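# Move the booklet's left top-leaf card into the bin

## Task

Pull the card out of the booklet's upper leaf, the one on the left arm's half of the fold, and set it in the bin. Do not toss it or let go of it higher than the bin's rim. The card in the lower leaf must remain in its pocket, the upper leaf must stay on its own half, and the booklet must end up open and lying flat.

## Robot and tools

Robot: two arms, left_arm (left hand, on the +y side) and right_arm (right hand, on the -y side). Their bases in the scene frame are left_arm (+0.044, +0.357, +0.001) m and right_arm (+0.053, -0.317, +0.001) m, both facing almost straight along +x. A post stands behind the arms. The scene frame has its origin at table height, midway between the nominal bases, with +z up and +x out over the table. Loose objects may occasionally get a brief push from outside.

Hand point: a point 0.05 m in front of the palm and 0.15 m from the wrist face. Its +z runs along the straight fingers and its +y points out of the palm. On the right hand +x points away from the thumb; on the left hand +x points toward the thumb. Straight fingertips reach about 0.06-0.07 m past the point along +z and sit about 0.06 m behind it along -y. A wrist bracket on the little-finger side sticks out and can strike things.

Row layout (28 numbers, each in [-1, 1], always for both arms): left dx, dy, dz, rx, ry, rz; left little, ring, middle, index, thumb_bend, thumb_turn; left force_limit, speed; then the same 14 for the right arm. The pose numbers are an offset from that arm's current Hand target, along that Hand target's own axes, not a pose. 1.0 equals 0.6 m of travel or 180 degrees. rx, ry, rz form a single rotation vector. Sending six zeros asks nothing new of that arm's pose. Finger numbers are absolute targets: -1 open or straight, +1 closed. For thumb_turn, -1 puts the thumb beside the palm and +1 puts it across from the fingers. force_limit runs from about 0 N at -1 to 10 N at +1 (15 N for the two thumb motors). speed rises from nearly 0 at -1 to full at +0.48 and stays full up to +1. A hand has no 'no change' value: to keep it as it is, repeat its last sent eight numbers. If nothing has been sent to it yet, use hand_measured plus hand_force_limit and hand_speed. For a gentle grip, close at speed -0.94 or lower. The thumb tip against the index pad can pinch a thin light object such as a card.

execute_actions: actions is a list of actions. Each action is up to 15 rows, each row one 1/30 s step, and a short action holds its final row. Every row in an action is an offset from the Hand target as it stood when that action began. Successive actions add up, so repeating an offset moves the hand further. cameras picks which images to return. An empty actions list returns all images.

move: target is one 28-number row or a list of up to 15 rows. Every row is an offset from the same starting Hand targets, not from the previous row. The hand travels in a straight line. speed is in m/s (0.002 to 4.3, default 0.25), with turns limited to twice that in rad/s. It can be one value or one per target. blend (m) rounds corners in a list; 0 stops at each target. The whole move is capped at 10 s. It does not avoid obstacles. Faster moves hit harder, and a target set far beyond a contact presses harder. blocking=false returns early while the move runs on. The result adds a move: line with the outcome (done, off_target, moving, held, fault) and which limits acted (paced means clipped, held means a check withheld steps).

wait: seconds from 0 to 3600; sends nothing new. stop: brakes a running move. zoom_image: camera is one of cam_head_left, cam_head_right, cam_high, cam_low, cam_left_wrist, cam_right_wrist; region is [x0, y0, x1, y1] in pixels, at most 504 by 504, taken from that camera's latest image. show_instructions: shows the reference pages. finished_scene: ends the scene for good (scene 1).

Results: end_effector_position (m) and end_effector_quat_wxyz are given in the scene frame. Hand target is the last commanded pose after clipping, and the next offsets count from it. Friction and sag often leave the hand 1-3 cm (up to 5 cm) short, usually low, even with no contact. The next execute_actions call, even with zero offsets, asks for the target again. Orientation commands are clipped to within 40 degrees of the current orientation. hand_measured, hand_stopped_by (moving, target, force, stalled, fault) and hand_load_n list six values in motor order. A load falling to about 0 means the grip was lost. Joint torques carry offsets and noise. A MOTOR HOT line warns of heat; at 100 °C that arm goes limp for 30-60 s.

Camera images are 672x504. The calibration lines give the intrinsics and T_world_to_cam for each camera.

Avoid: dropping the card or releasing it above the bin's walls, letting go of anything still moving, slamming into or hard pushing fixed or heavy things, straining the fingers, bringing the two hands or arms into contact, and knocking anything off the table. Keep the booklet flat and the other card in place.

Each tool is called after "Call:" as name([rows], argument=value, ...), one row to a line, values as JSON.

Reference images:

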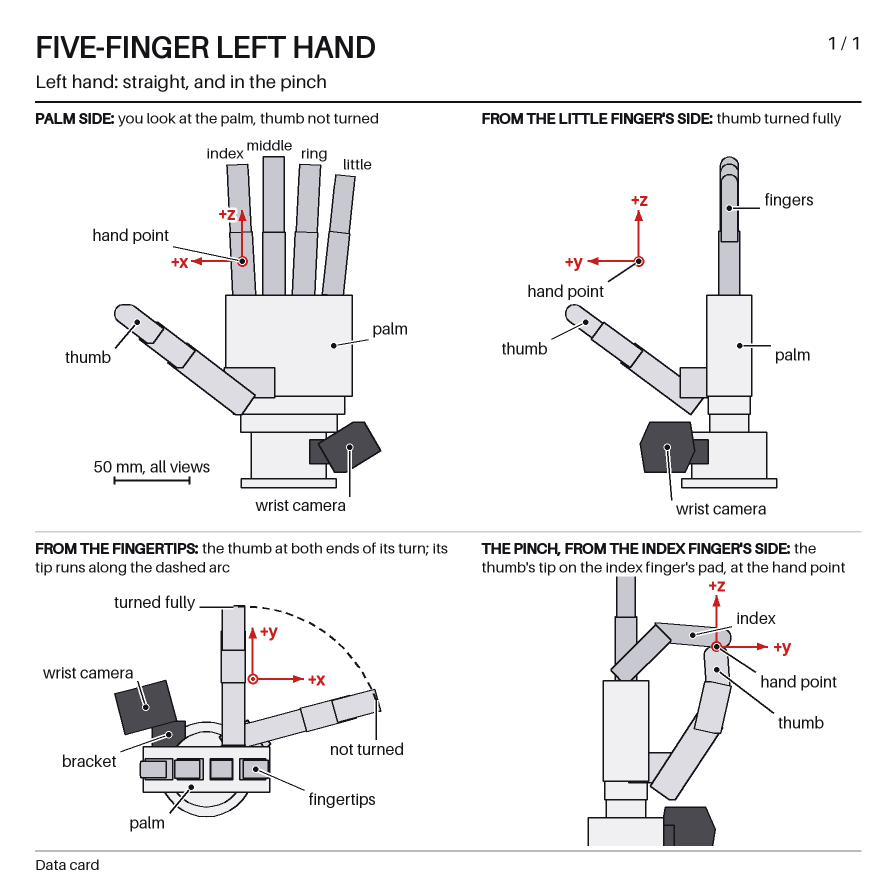

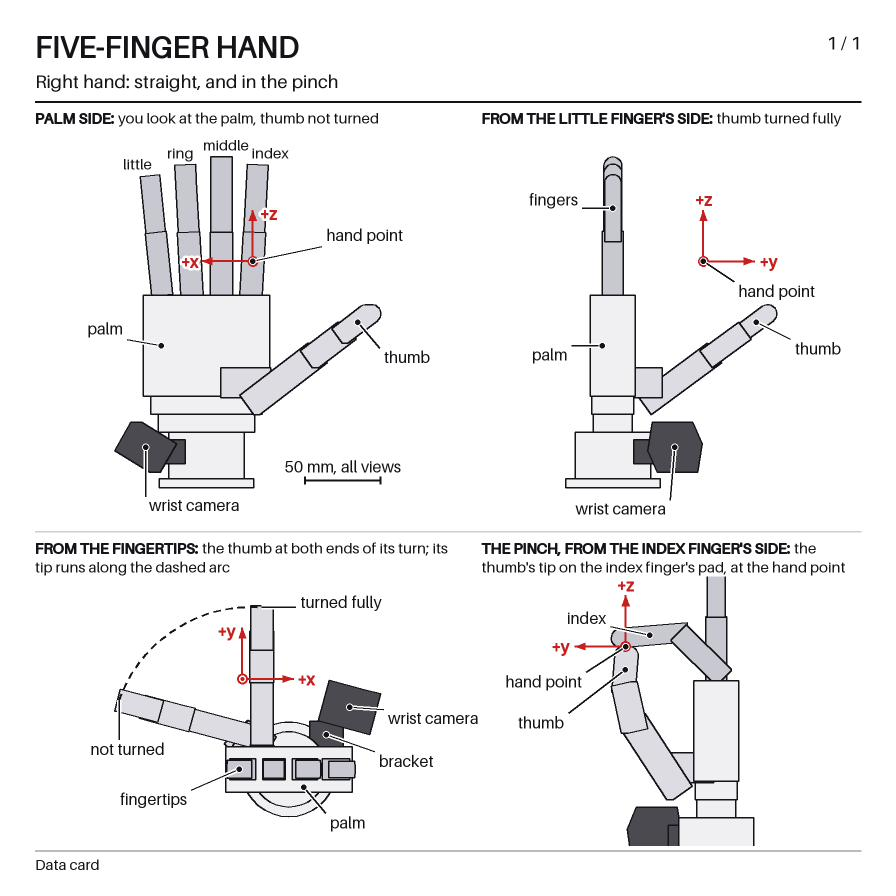

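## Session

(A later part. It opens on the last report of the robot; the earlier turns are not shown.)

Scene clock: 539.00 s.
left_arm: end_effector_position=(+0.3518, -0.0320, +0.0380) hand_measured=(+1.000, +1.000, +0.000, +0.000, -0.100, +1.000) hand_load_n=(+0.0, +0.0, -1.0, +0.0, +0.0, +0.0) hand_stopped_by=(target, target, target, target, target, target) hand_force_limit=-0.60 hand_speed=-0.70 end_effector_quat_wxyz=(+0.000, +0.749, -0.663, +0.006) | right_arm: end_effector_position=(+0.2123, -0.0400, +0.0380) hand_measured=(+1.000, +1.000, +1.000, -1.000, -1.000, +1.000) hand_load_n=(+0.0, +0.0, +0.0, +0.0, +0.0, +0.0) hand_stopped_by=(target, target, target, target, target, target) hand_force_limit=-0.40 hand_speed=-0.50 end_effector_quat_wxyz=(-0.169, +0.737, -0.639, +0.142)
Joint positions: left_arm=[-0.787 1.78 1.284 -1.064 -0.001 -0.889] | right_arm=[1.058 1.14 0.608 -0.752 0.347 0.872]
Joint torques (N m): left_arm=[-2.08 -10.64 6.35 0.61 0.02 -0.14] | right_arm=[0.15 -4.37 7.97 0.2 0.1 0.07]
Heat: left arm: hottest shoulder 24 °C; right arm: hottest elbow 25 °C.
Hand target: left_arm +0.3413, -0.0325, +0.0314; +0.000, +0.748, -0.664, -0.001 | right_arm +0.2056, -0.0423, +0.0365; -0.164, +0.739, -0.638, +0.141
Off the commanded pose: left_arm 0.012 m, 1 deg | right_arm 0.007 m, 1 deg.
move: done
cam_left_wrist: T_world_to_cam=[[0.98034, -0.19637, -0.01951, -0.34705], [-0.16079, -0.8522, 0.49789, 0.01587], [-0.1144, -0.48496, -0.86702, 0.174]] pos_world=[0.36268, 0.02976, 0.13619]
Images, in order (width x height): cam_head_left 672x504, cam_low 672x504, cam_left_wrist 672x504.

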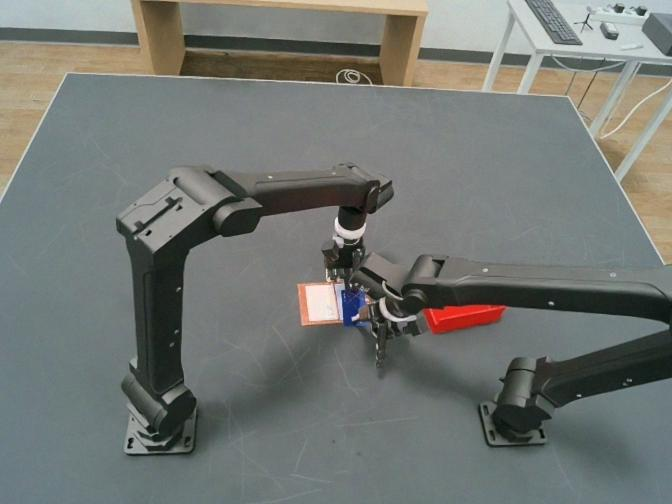

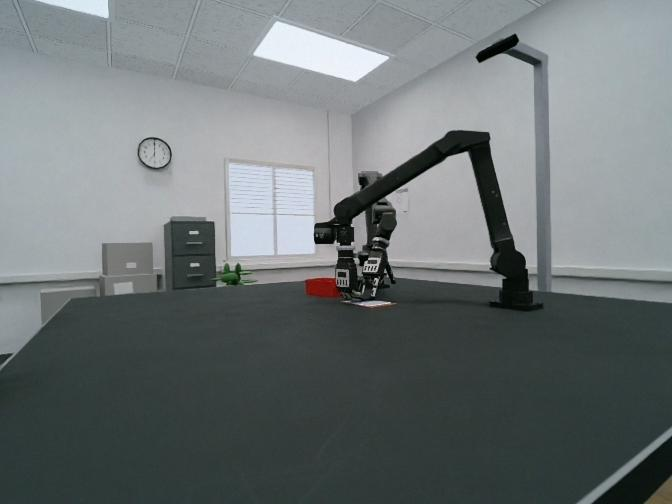

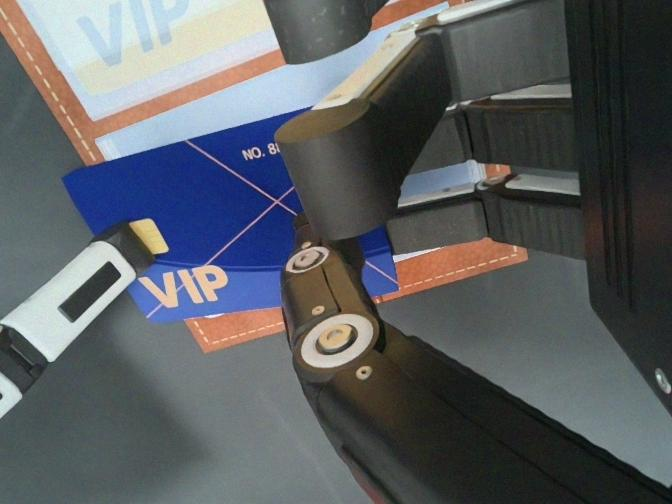

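Call:
move(target=[0,0,0,0,0,0,1,1,0,0,-0.1,1,-0.6,-0.7, 0,-0.014,-0.030,0,0,0,1,1,1,-1,-1,1,-0.4,-0.5], speed=0.03, cameras=["cam_left_wrist","cam_low","cam_head_left"])

Call:
zoom_image(camera="cam_head_left", region=[290, 260, 390, 340])

Call:
zoom_image(camera="cam_low", region=[310, 260, 410, 320])

Scene clock: 545.73 s.
left_arm: end_effector_position=(+0.3518, -0.0320, +0.0380) hand_measured=(+1.000, +1.000, +0.000, +0.000, -0.100, +1.000) hand_load_n=(+0.0, +0.0, -1.5, +0.0, +0.0, +0.0) hand_stopped_by=(target, target, target, target, target, target) hand_force_limit=-0.60 hand_speed=-0.70 end_effector_quat_wxyz=(+0.000, +0.749, -0.663, +0.006) | right_arm: end_effector_position=(+0.2029, -0.0554, +0.0415) hand_measured=(+1.000, +1.000, +1.000, -1.000, -1.000, +1.000) hand_load_n=(+0.0, +0.0, +0.0, +0.0, +0.0, +0.0) hand_stopped_by=(target, target, target, target, target, target) hand_force_limit=-0.40 hand_speed=-0.50 end_effector_quat_wxyz=(-0.147, +0.742, -0.638, +0.146)
Joint positions: left_arm=[-0.787 1.78 1.284 -1.064 -0.001 -0.889] | right_arm=[1.059 1.113 0.608 -0.827 0.345 0.872]
Joint torques (N m): left_arm=[-1.61 -10.23 6.39 0.68 0.04 -0.16] | right_arm=[0.26 -4.89 10.95 0.49 0.13 0.07]
Heat: left arm: hottest shoulder 24 °C; right arm: hottest elbow 25 °C.
Hand target: left_arm +0.3413, -0.0325, +0.0314; +0.000, +0.748, -0.664, -0.001 | right_arm +0.2055, -0.0423, +0.0565; -0.164, +0.739, -0.638, +0.141
Off the commanded pose: left_arm 0.012 m, 1 deg | right_arm 0.020 m, 2 deg.
move: off_target (right_arm)
cam_left_wrist: T_world_to_cam=[[0.98041, -0.196, -0.01948, -0.34709], [-0.16048, -0.85224, 0.49793, 0.01576], [-0.1142, -0.48505, -0.867, 0.17393]] pos_world=[0.36268, 0.02976, 0.13619]
Images, in order (width x height): cam_head_left 672x504, cam_low 672x504, cam_left_wrist 672x504.

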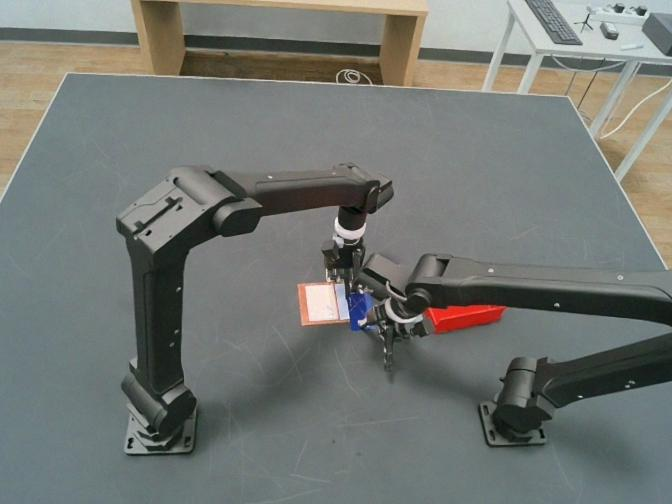

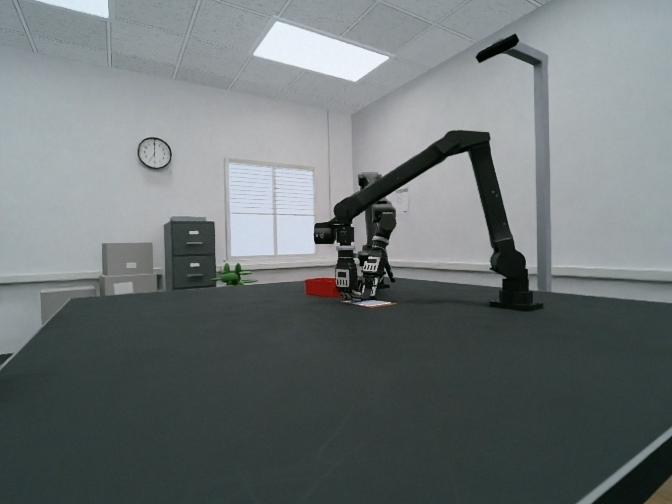

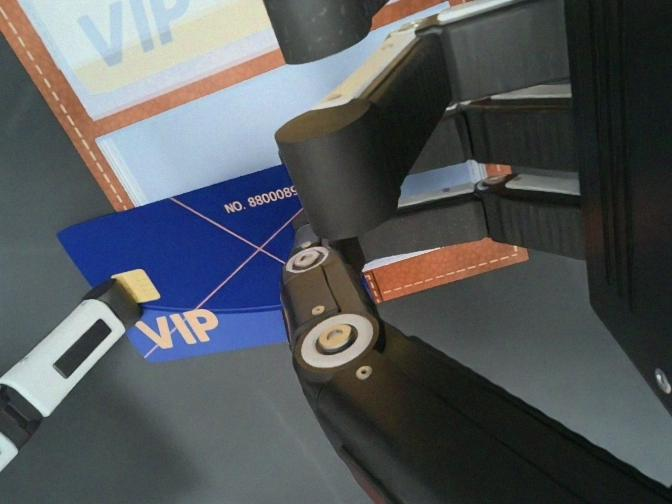

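Scaled by 5.040 from the camera's image (finer frame: 960x720).

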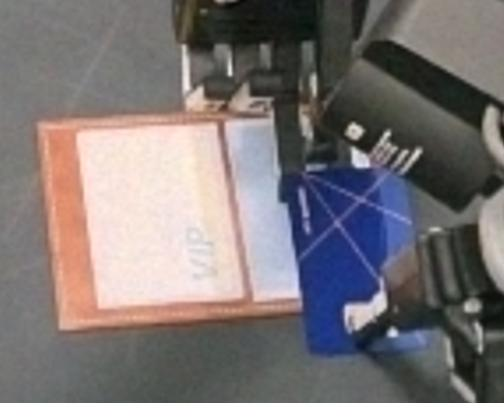

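Scaled by 5.040 from the camera's image (finer frame: 960x720).

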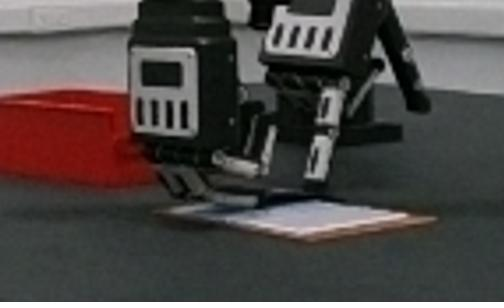

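Call:
wait(seconds=0.1, cameras=["cam_head_left","cam_head_right","cam_high","cam_left_wrist","cam_right_wrist"])

Call:
zoom_image(camera="cam_left_wrist", region=[250, 150, 430, 340])

Call:
zoom_image(camera="cam_head_left", region=[320, 270, 380, 320])

Call:
zoom_image(camera="cam_high", region=[200, 180, 400, 340])

Scene clock: 577.50 s.
left_arm: end_effector_position=(+0.3518, -0.0320, +0.0380) hand_measured=(+1.000, +1.000, +0.000, +0.000, -0.100, +1.000) hand_load_n=(+0.5, +0.0, -1.5, +0.0, +0.0, +0.0) hand_stopped_by=(target, target, target, target, target, target) hand_force_limit=-0.60 hand_speed=-0.70 end_effector_quat_wxyz=(+0.000, +0.749, -0.663, +0.006) | right_arm: end_effector_position=(+0.2028, -0.0555, +0.0415) hand_measured=(+1.000, +1.000, +1.000, -1.000, -1.000, +1.000) hand_load_n=(+0.0, +0.0, +0.0, +0.0, +0.0, +0.0) hand_stopped_by=(target, target, target, target, target, target) hand_force_limit=-0.40 hand_speed=-0.50 end_effector_quat_wxyz=(-0.146, +0.742, -0.638, +0.146)
Joint positions: left_arm=[-0.787 1.78 1.284 -1.064 -0.001 -0.889] | right_arm=[1.059 1.113 0.608 -0.827 0.345 0.872]
Joint torques (N m): left_arm=[-2.02 -10.34 6.35 0.68 0.03 -0.13] | right_arm=[0.26 -4.84 10.91 0.43 0.14 0.06]
Heat: left arm: hottest elbow 24 °C; right arm: hottest elbow 27 °C.
Hand target: left_arm +0.3413, -0.0325, +0.0314; +0.000, +0.748, -0.664, -0.001 | right_arm +0.2055, -0.0423, +0.0565; -0.164, +0.739, -0.638, +0.141
Off the commanded pose: left_arm 0.012 m, 1 deg | right_arm 0.020 m, 2 deg.
wait: 0.10 s; at rest from the start
cam_left_wrist: T_world_to_cam=[[0.98041, -0.196, -0.01948, -0.34709], [-0.16048, -0.85224, 0.49793, 0.01576], [-0.1142, -0.48505, -0.867, 0.17393]] pos_world=[0.36268, 0.02976, 0.13619]
cam_right_wrist: T_world_to_cam=[[-0.80029, -0.42346, -0.42453, 0.16067], [-0.57242, 0.75036, 0.3306, 0.14324], [0.17855, 0.50758, -0.8429, 0.14601]] pos_world=[0.1845, -0.11356, 0.14393]

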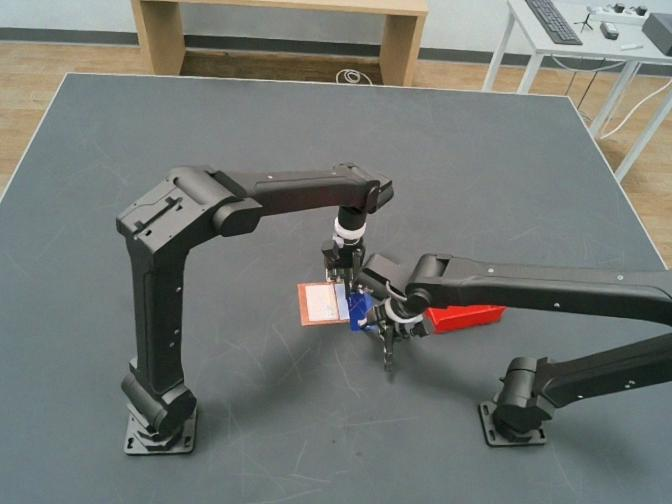

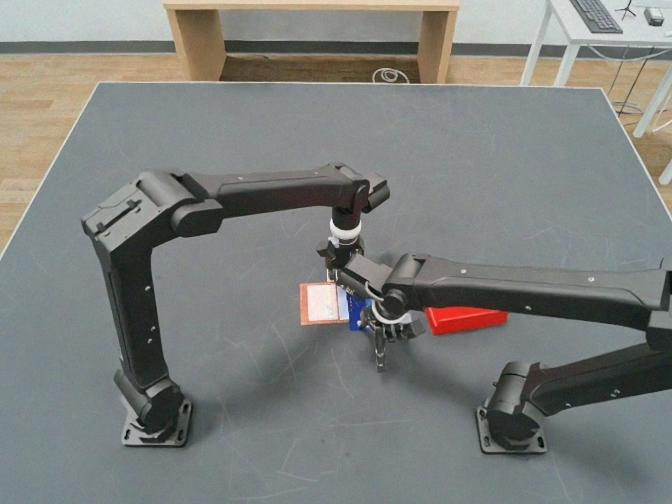

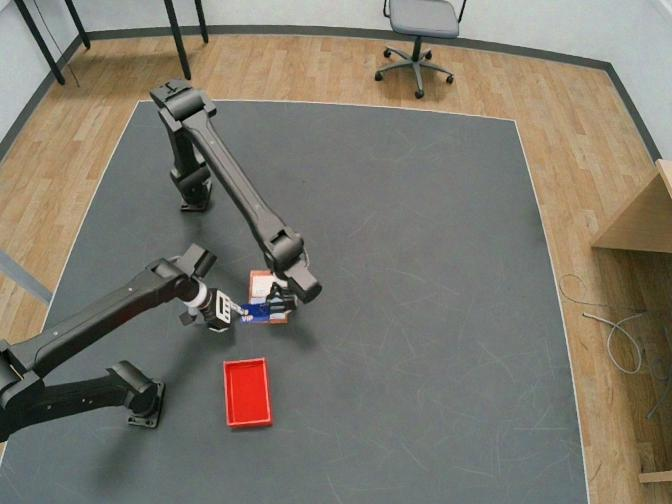

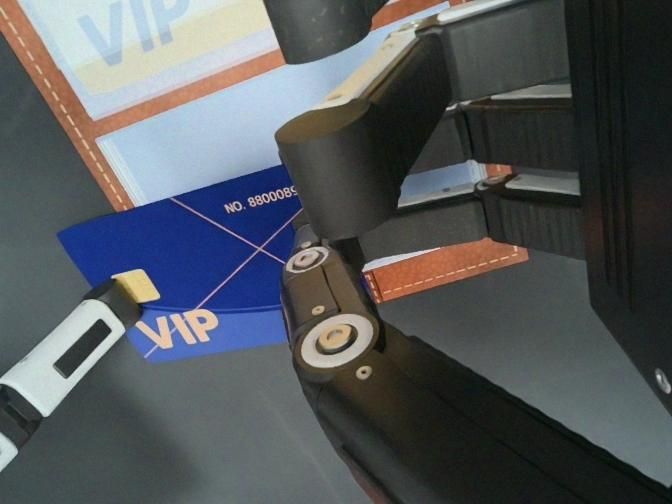

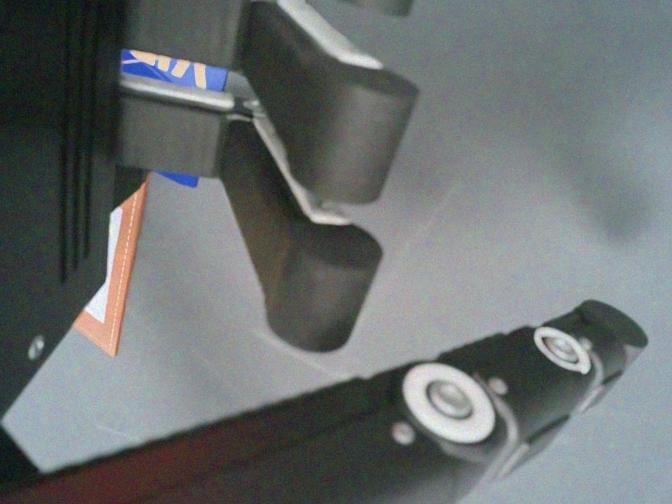

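Scaled by 2.653 from the camera's image (finer frame: 960x720).

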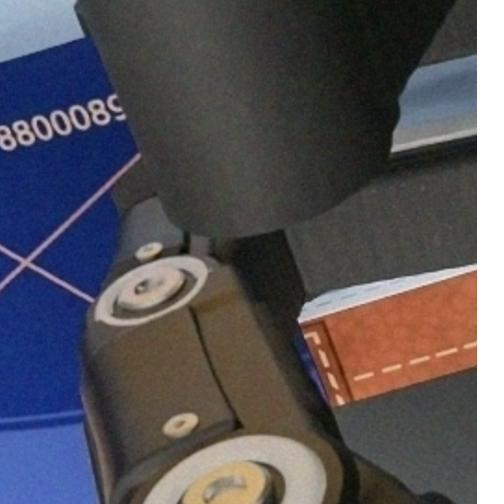

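Scaled by 8.400 from the camera's image (finer frame: 960x720).

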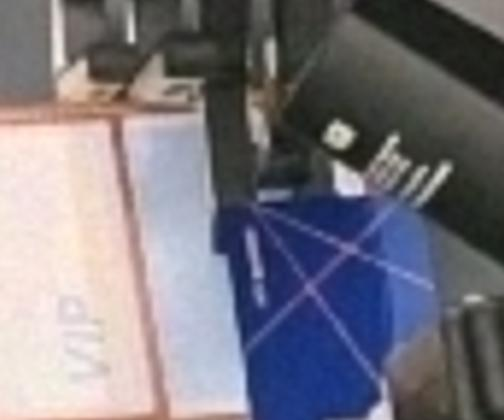

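Scaled by 2.520 from the camera's image (finer frame: 960x720).

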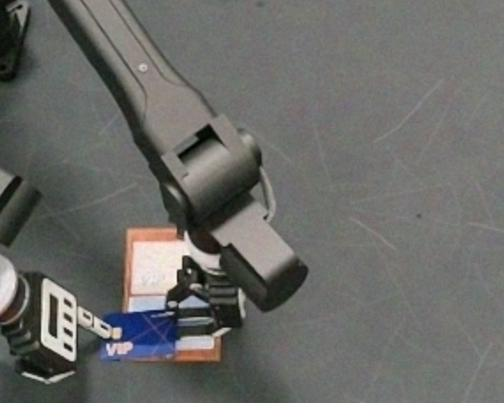

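Call:
move(target=[-0.001,0.009,-0.001,0,0,0,1,1,0,0,-0.1,1,-0.6,-0.7, 0,0,0,0,0,0,1,1,1,-1,-1,1,-0.4,-0.5], speed=0.03, cameras=["cam_left_wrist","cam_head_left"])

Call:
zoom_image(camera="cam_head_left", region=[290, 260, 390, 340])

Scene clock: 584.20 s.
left_arm: end_effector_position=(+0.3453, -0.0319, +0.0379) hand_measured=(+1.000, +1.000, +0.000, +0.000, -0.100, +1.000) hand_load_n=(+0.0, +0.0, -1.0, +0.0, +0.0, +0.0) hand_stopped_by=(target, target, target, target, target, target) hand_force_limit=-0.60 hand_speed=-0.70 end_effector_quat_wxyz=(+0.000, +0.748, -0.663, +0.004) | right_arm: end_effector_position=(+0.2028, -0.0555, +0.0415) hand_measured=(+1.000, +1.000, +1.000, -1.000, -1.000, +1.000) hand_load_n=(+0.0, +0.0, +0.0, +0.0, +0.0, +0.0) hand_stopped_by=(target, target, target, target, target, target) hand_force_limit=-0.40 hand_speed=-0.50 end_effector_quat_wxyz=(-0.146, +0.742, -0.638, +0.146)
Joint positions: left_arm=[-0.795 1.771 1.271 -1.062 -0.001 -0.896] | right_arm=[1.059 1.113 0.608 -0.827 0.345 0.872]
Joint torques (N m): left_arm=[-1.55 -9.99 6.41 0.7 0.04 -0.17] | right_arm=[0.32 -4.66 10.96 0.39 0.14 0.07]
Heat: left arm: hottest elbow 24 °C; right arm: hottest elbow 28 °C.
Hand target: left_arm +0.3360, -0.0326, +0.0320; +0.000, +0.748, -0.664, +0.000 | right_arm +0.2055, -0.0423, +0.0564; -0.164, +0.739, -0.638, +0.141
Off the commanded pose: left_arm 0.011 m, 1 deg | right_arm 0.020 m, 2 deg.
move: off_target (left_arm)
cam_left_wrist: T_world_to_cam=[[0.98, -0.19778, -0.02176, -0.3406], [-0.1611, -0.85286, 0.49667, 0.01519], [-0.11679, -0.48323, -0.86767, 0.17419]] pos_world=[0.35658, 0.02976, 0.13619]
Images, in order (width x height): cam_head_left 672x504, cam_left_wrist 672x504.

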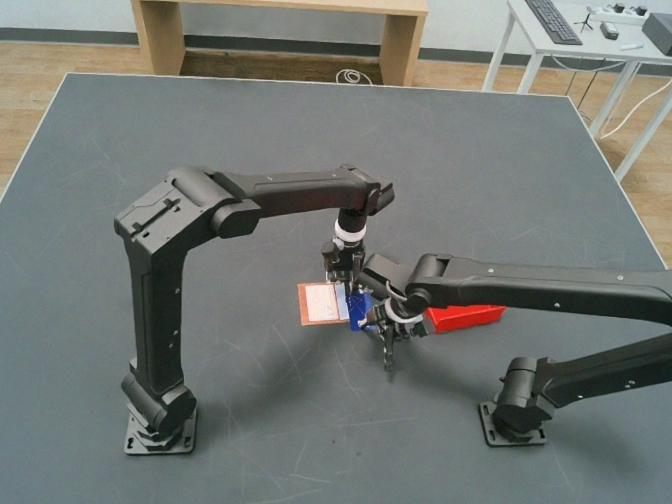

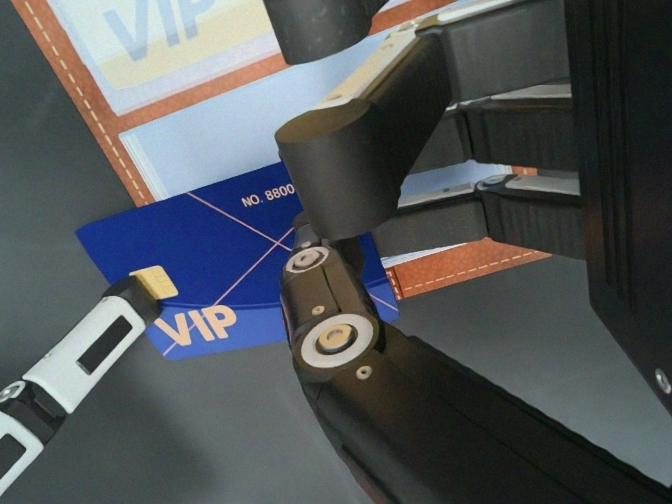

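Scaled by 5.040 from the camera's image (finer frame: 960x720).

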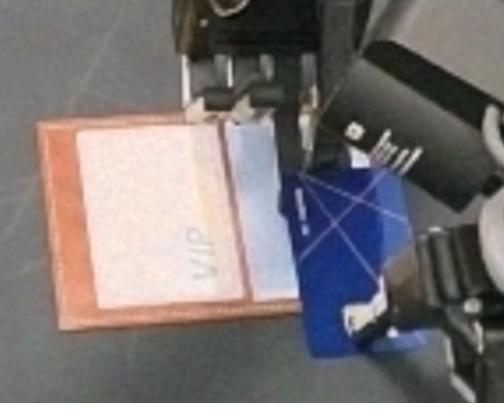

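Call:
move(target=[0,0,0,0,0,0,1,1,0,0,-0.1,1,-0.6,-0.7, 0,-0.014,-0.015,0.05,0,0,1,1,1,-1,-1,1,-0.4,-0.5], speed=0.06, cameras=["cam_left_wrist","cam_head_left","cam_low"])

Call:
zoom_image(camera="cam_head_left", region=[290, 260, 390, 340])

Call:
zoom_image(camera="cam_low", region=[310, 260, 410, 320])

Scene clock: 596.43 s.
left_arm: end_effector_position=(+0.3453, -0.0319, +0.0379) hand_measured=(+1.000, +1.000, +0.000, +0.000, -0.100, +1.000) hand_load_n=(+0.0, +0.0, -1.0, +0.0, +0.0, +0.0) hand_stopped_by=(target, target, target, target, target, target) hand_force_limit=-0.60 hand_speed=-0.70 end_effector_quat_wxyz=(+0.000, +0.748, -0.663, +0.004) | right_arm: end_effector_position=(+0.2091, -0.0502, +0.0615) hand_measured=(+1.000, +1.000, +1.000, -1.000, -1.000, +1.000) hand_load_n=(+0.0, +0.0, +0.0, +0.0, +0.0, +0.0) hand_stopped_by=(target, target, target, target, target, target) hand_force_limit=-0.40 hand_speed=-0.50 end_effector_quat_wxyz=(-0.205, +0.729, -0.623, +0.196)
Joint positions: left_arm=[-0.795 1.771 1.271 -1.062 -0.001 -0.896] | right_arm=[1.145 1.04 0.597 -0.817 0.491 0.914]
Joint torques (N m): left_arm=[-1.73 -10.64 6.45 0.61 0.05 -0.15] | right_arm=[0.21 -4.01 9.21 1.42 0.39 0.13]
Heat: left arm: hottest shoulder 23 °C; right arm: hottest elbow 28 °C.
Hand target: left_arm +0.3360, -0.0326, +0.0320; +0.000, +0.748, -0.664, +0.000 | right_arm +0.2094, -0.0417, +0.0681; -0.221, +0.724, -0.625, +0.190
Off the commanded pose: left_arm 0.011 m, 1 deg | right_arm 0.011 m, 2 deg.
move: off_target (right_arm)
cam_left_wrist: T_world_to_cam=[[0.98, -0.19778, -0.02176, -0.3406], [-0.1611, -0.85286, 0.49667, 0.01519], [-0.11679, -0.48323, -0.86767, 0.17419]] pos_world=[0.35658, 0.02976, 0.13619]
Images, in order (width x height): cam_head_left 672x504, cam_low 672x504, cam_left_wrist 672x504.

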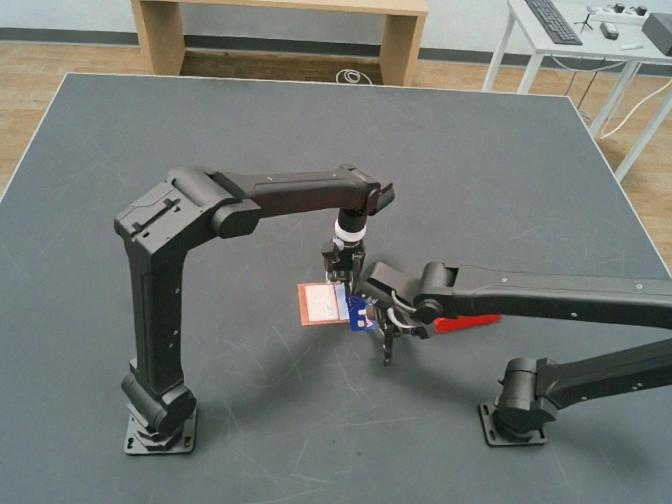

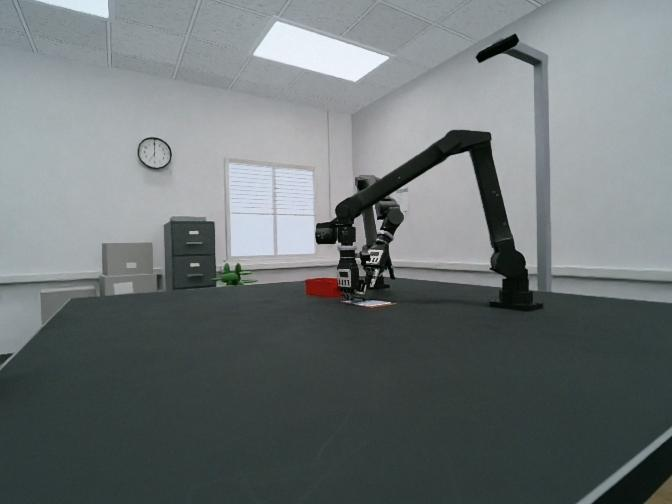

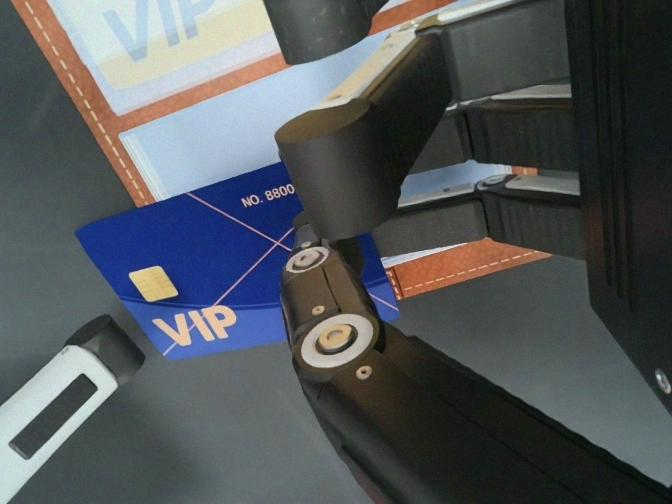

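Scaled by 5.040 from the camera's image (finer frame: 960x720).

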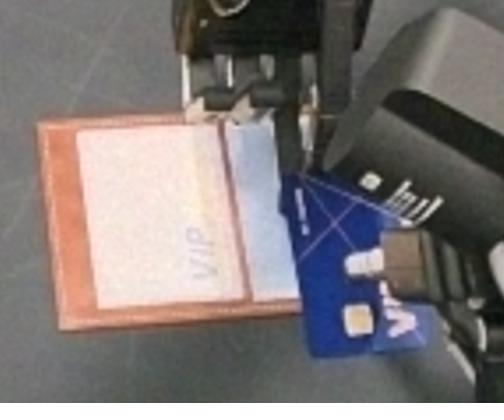

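Scaled by 5.040 from the camera's image (finer frame: 960x720).

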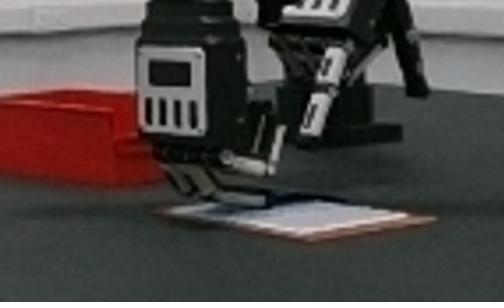

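Call:
move(target=[0,0,0,0,0,0,1,1,0.25,0.25,-0.1,1,-0.5,-0.92, 0,0,0,0,0,0,1,1,1,-1,-1,1,-0.4,-0.5], speed=0.06, cameras=["cam_left_wrist","cam_head_left","cam_low"])

Call:
zoom_image(camera="cam_head_left", region=[290, 260, 390, 340])

Call:
zoom_image(camera="cam_low", region=[310, 260, 410, 320])

Scene clock: 602.20 s.
left_arm: end_effector_position=(+0.3417, -0.0307, +0.0356) hand_measured=(+1.000, +1.000, +0.216, +0.230, -0.100, +1.000) hand_load_n=(+0.0, +0.0, +2.0, +3.5, +0.0, +0.0) hand_stopped_by=(target, target, force, force, target, target) hand_force_limit=-0.50 hand_speed=-0.92 end_effector_quat_wxyz=(-0.001, +0.747, -0.664, +0.001) | right_arm: end_effector_position=(+0.2091, -0.0502, +0.0615) hand_measured=(+1.000, +1.000, +1.000, -1.000, -1.000, +1.000) hand_load_n=(+0.0, +0.0, +0.0, +0.0, +0.0, +0.0) hand_stopped_by=(target, target, target, target, target, target) hand_force_limit=-0.40 hand_speed=-0.50 end_effector_quat_wxyz=(-0.205, +0.729, -0.623, +0.196)
Joint positions: left_arm=[-0.799 1.771 1.264 -1.062 -0.001 -0.897] | right_arm=[1.145 1.04 0.597 -0.817 0.491 0.915]
Joint torques (N m): left_arm=[-1.44 -10.17 6.99 0.66 0.04 -0.14] | right_arm=[0.26 -3.9 9.2 1.43 0.4 0.11]
Heat: left arm: hottest shoulder 23 °C; right arm: hottest elbow 28 °C.
Hand target: left_arm +0.3359, -0.0326, +0.0320; +0.000, +0.748, -0.664, -0.001 | right_arm +0.2093, -0.0417, +0.0681; -0.221, +0.724, -0.625, +0.190
Off the commanded pose: left_arm 0.007 m, 0 deg | right_arm 0.011 m, 2 deg.
move: done
cam_left_wrist: T_world_to_cam=[[0.97941, -0.19994, -0.02783, -0.33649], [-0.16052, -0.85499, 0.49317, 0.0166], [-0.1224, -0.47855, -0.86949, 0.17439]] pos_world=[0.35357, 0.03037, 0.13408]
Images, in order (width x height): cam_head_left 672x504, cam_low 672x504, cam_left_wrist 672x504.

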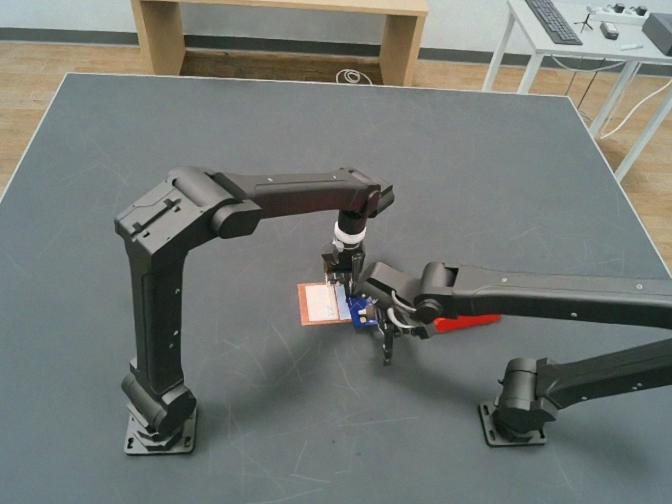

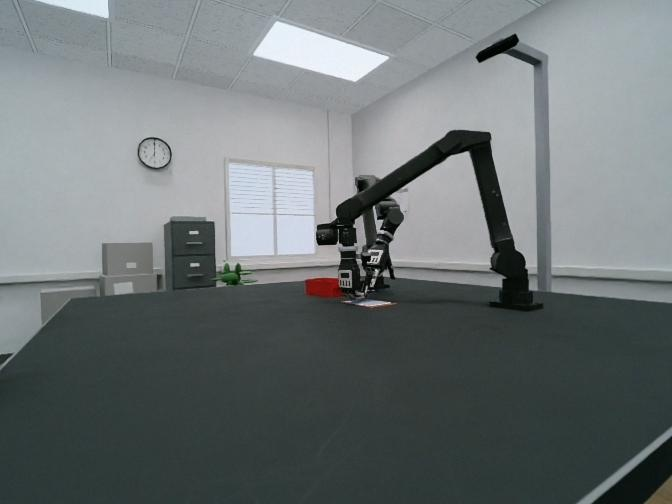

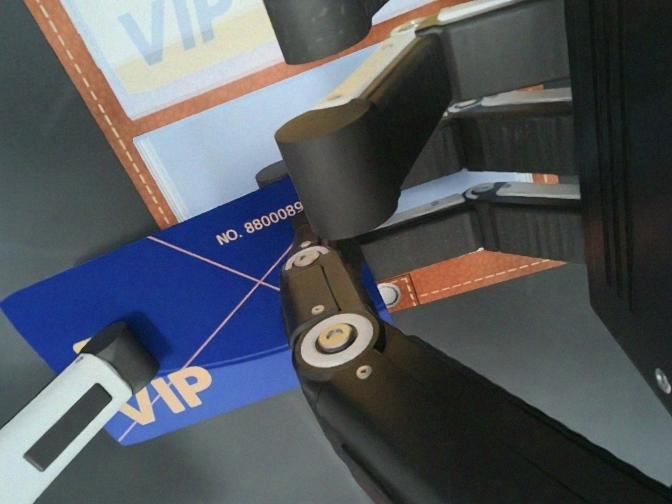

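Scaled by 5.040 from the camera's image (finer frame: 960x720).

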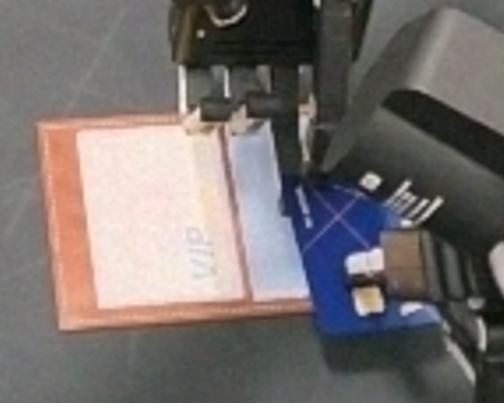

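Scaled by 5.040 from the camera's image (finer frame: 960x720).

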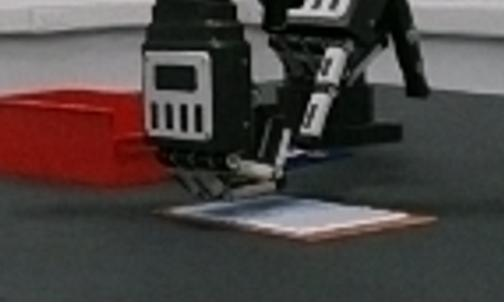

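Call:
move(target=[0,0,0,0,0,0,1,1,0.25,0.25,-0.1,1,-0.5,-0.92, -0.0024,-0.0328,-0.0783,0,0,0,1,1,1,-1,-1,1,-0.4,-0.5], speed=0.08, cameras=["cam_left_wrist","cam_head_left","cam_low","cam_right_wrist"])

Call:
zoom_image(camera="cam_low", region=[310, 240, 430, 320])

Scene clock: 619.03 s.
left_arm: end_effector_position=(+0.3417, -0.0307, +0.0356) hand_measured=(+1.000, +1.000, +0.216, +0.230, -0.100, +1.000) hand_load_n=(+0.0, +0.0, +2.0, +3.5, +0.0, +0.0) hand_stopped_by=(target, target, force, force, target, target) hand_force_limit=-0.50 hand_speed=-0.92 end_effector_quat_wxyz=(-0.001, +0.747, -0.664, +0.001) | right_arm: end_effector_position=(+0.1961, -0.0588, +0.0959) hand_measured=(+1.000, +1.000, +1.000, -1.000, -1.000, +1.000) hand_load_n=(+0.0, +0.0, +0.0, +0.0, +0.0, +0.0) hand_stopped_by=(target, target, target, target, target, target) hand_force_limit=-0.40 hand_speed=-0.50 end_effector_quat_wxyz=(-0.198, +0.731, -0.622, +0.199)
Joint positions: left_arm=[-0.799 1.771 1.264 -1.062 -0.001 -0.897] | right_arm=[1.18 0.966 0.655 -0.981 0.502 0.953]
Joint torques (N m): left_arm=[-1.9 -10.11 7.02 0.65 0.04 -0.16] | right_arm=[0.15 -2.73 13.09 0.31 0.42 0.13]
Heat: left arm: hottest shoulder 23 °C; right arm: hottest elbow 27 °C.
Hand target: left_arm +0.3359, -0.0326, +0.0320; +0.000, +0.748, -0.664, -0.001 | right_arm +0.1994, -0.0418, +0.1181; -0.221, +0.724, -0.625, +0.190
Off the commanded pose: left_arm 0.007 m, 0 deg | right_arm 0.028 m, 3 deg.
move: off_target (right_arm)
cam_left_wrist: T_world_to_cam=[[0.97941, -0.19994, -0.02783, -0.33649], [-0.16052, -0.85499, 0.49317, 0.0166], [-0.1224, -0.47855, -0.86949, 0.17439]] pos_world=[0.35357, 0.03037, 0.13408]
cam_right_wrist: T_world_to_cam=[[-0.72304, -0.42595, -0.54386, 0.17314], [-0.6228, 0.74257, 0.24641, 0.14137], [0.2989, 0.51688, -0.80218, 0.16787]] pos_world=[0.16305, -0.118, 0.19399]
Images, in order (width x height): cam_head_left 672x504, cam_low 672x504, cam_left_wrist 672x504, cam_right_wrist 672x504.

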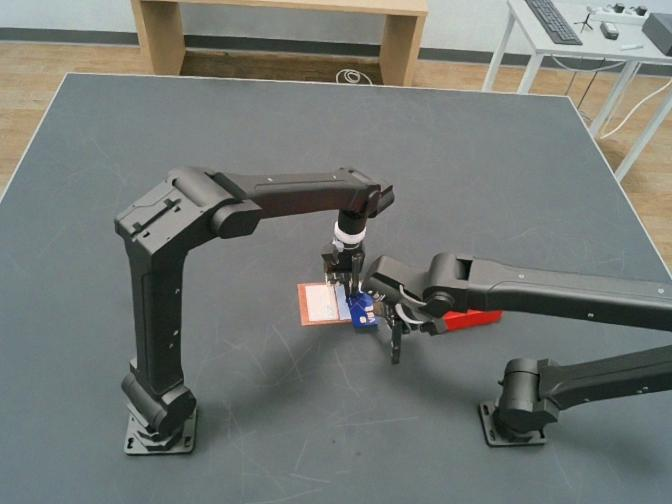

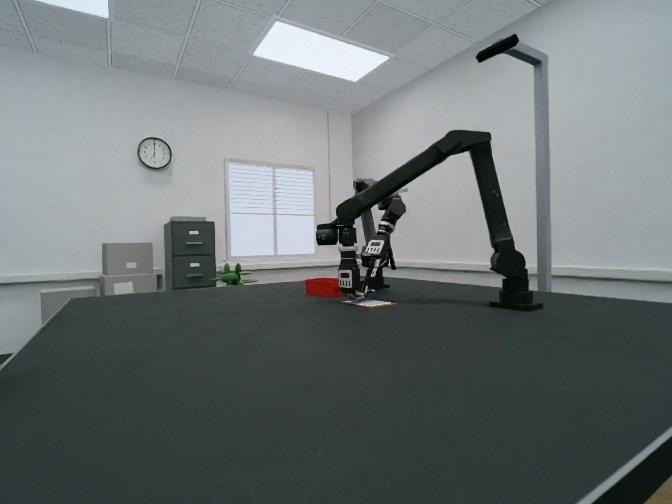

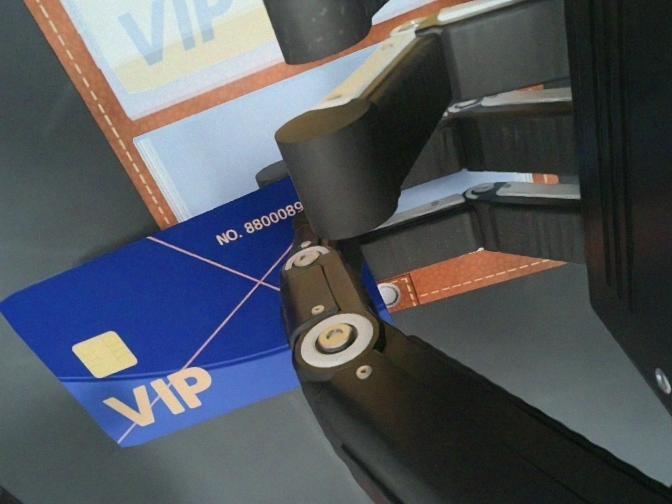

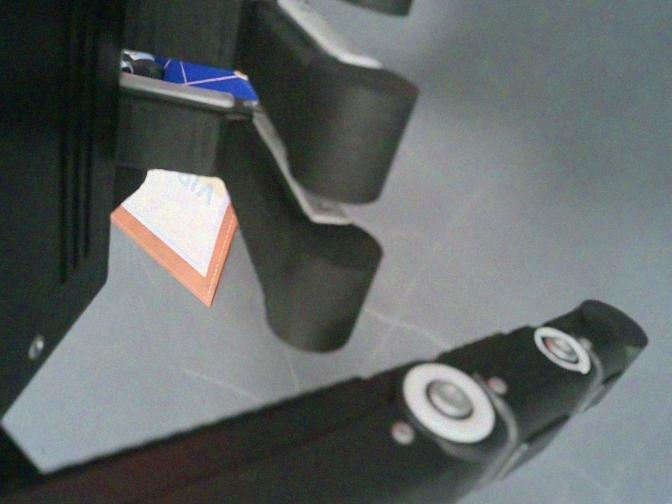

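Scaled by 4.200 from the camera's image (finer frame: 960x720).

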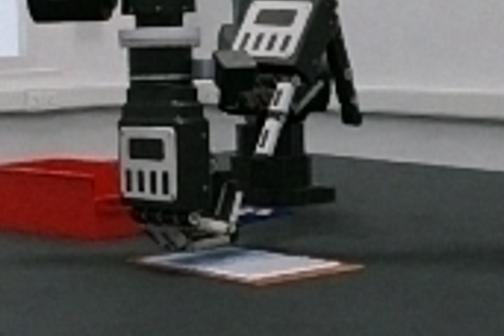

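Call:
move(target=[0,0,0,0,0,0,1,1,0.25,0.25,-0.1,1,-0.5,-0.92, 0.0468,0.1905,-0.3328,0,-0.124,-0.184,1,1,1,-1,-1,1,-0.4,-0.5], speed=0.15, cameras=["cam_head_left","cam_high"])

Scene clock: 625.77 s.
left_arm: end_effector_position=(+0.3417, -0.0307, +0.0356) hand_measured=(+1.000, +1.000, +0.216, +0.230, -0.100, +1.000) hand_load_n=(+0.0, +0.0, +2.5, +4.0, +0.0, +0.0) hand_stopped_by=(target, target, force, force, target, target) hand_force_limit=-0.50 hand_speed=-0.92 end_effector_quat_wxyz=(-0.001, +0.747, -0.664, +0.001) | right_arm: end_effector_position=(+0.0054, -0.1086, +0.1985) hand_measured=(+1.000, +1.000, +1.000, -1.000, -1.000, +1.000) hand_load_n=(+0.0, +0.0, +0.0, +0.0, +0.0, +0.0) hand_stopped_by=(target, target, target, target, target, target) hand_force_limit=-0.40 hand_speed=-0.50 end_effector_quat_wxyz=(-0.258, +0.899, -0.334, +0.118)
Joint positions: left_arm=[-0.799 1.771 1.264 -1.062 -0.001 -0.897] | right_arm=[1.985 0.679 0.798 -1.461 0.534 1.07]
Joint torques (N m): left_arm=[-1.38 -9.7 7.02 0.5 0.04 -0.14] | right_arm=[-0.03 1.32 13.72 0.42 0.44 0.12]
Heat: left arm: hottest shoulder 23 °C; right arm: hottest elbow 28 °C.
Hand target: left_arm +0.3359, -0.0326, +0.0320; +0.000, +0.748, -0.664, -0.001 | right_arm -0.0006, -0.1000, +0.2200; -0.273, +0.894, -0.340, +0.103
Off the commanded pose: left_arm 0.007 m, 0 deg | right_arm 0.024 m, 2 deg.
move: off_target (right_arm)

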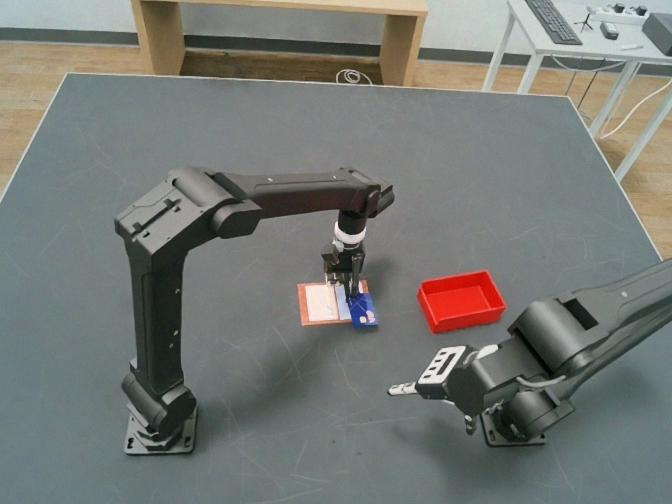

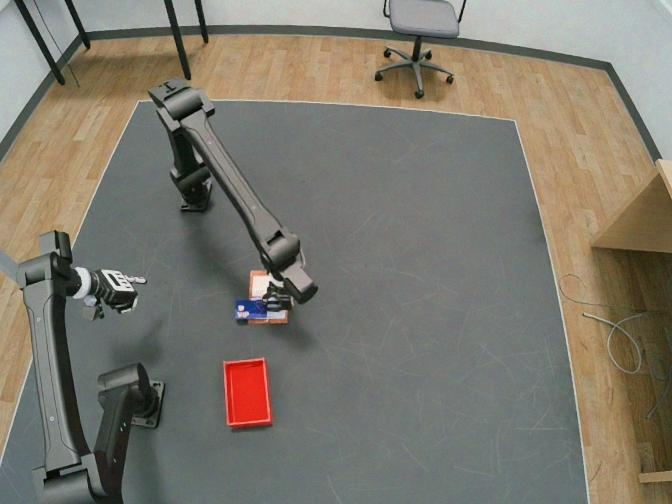

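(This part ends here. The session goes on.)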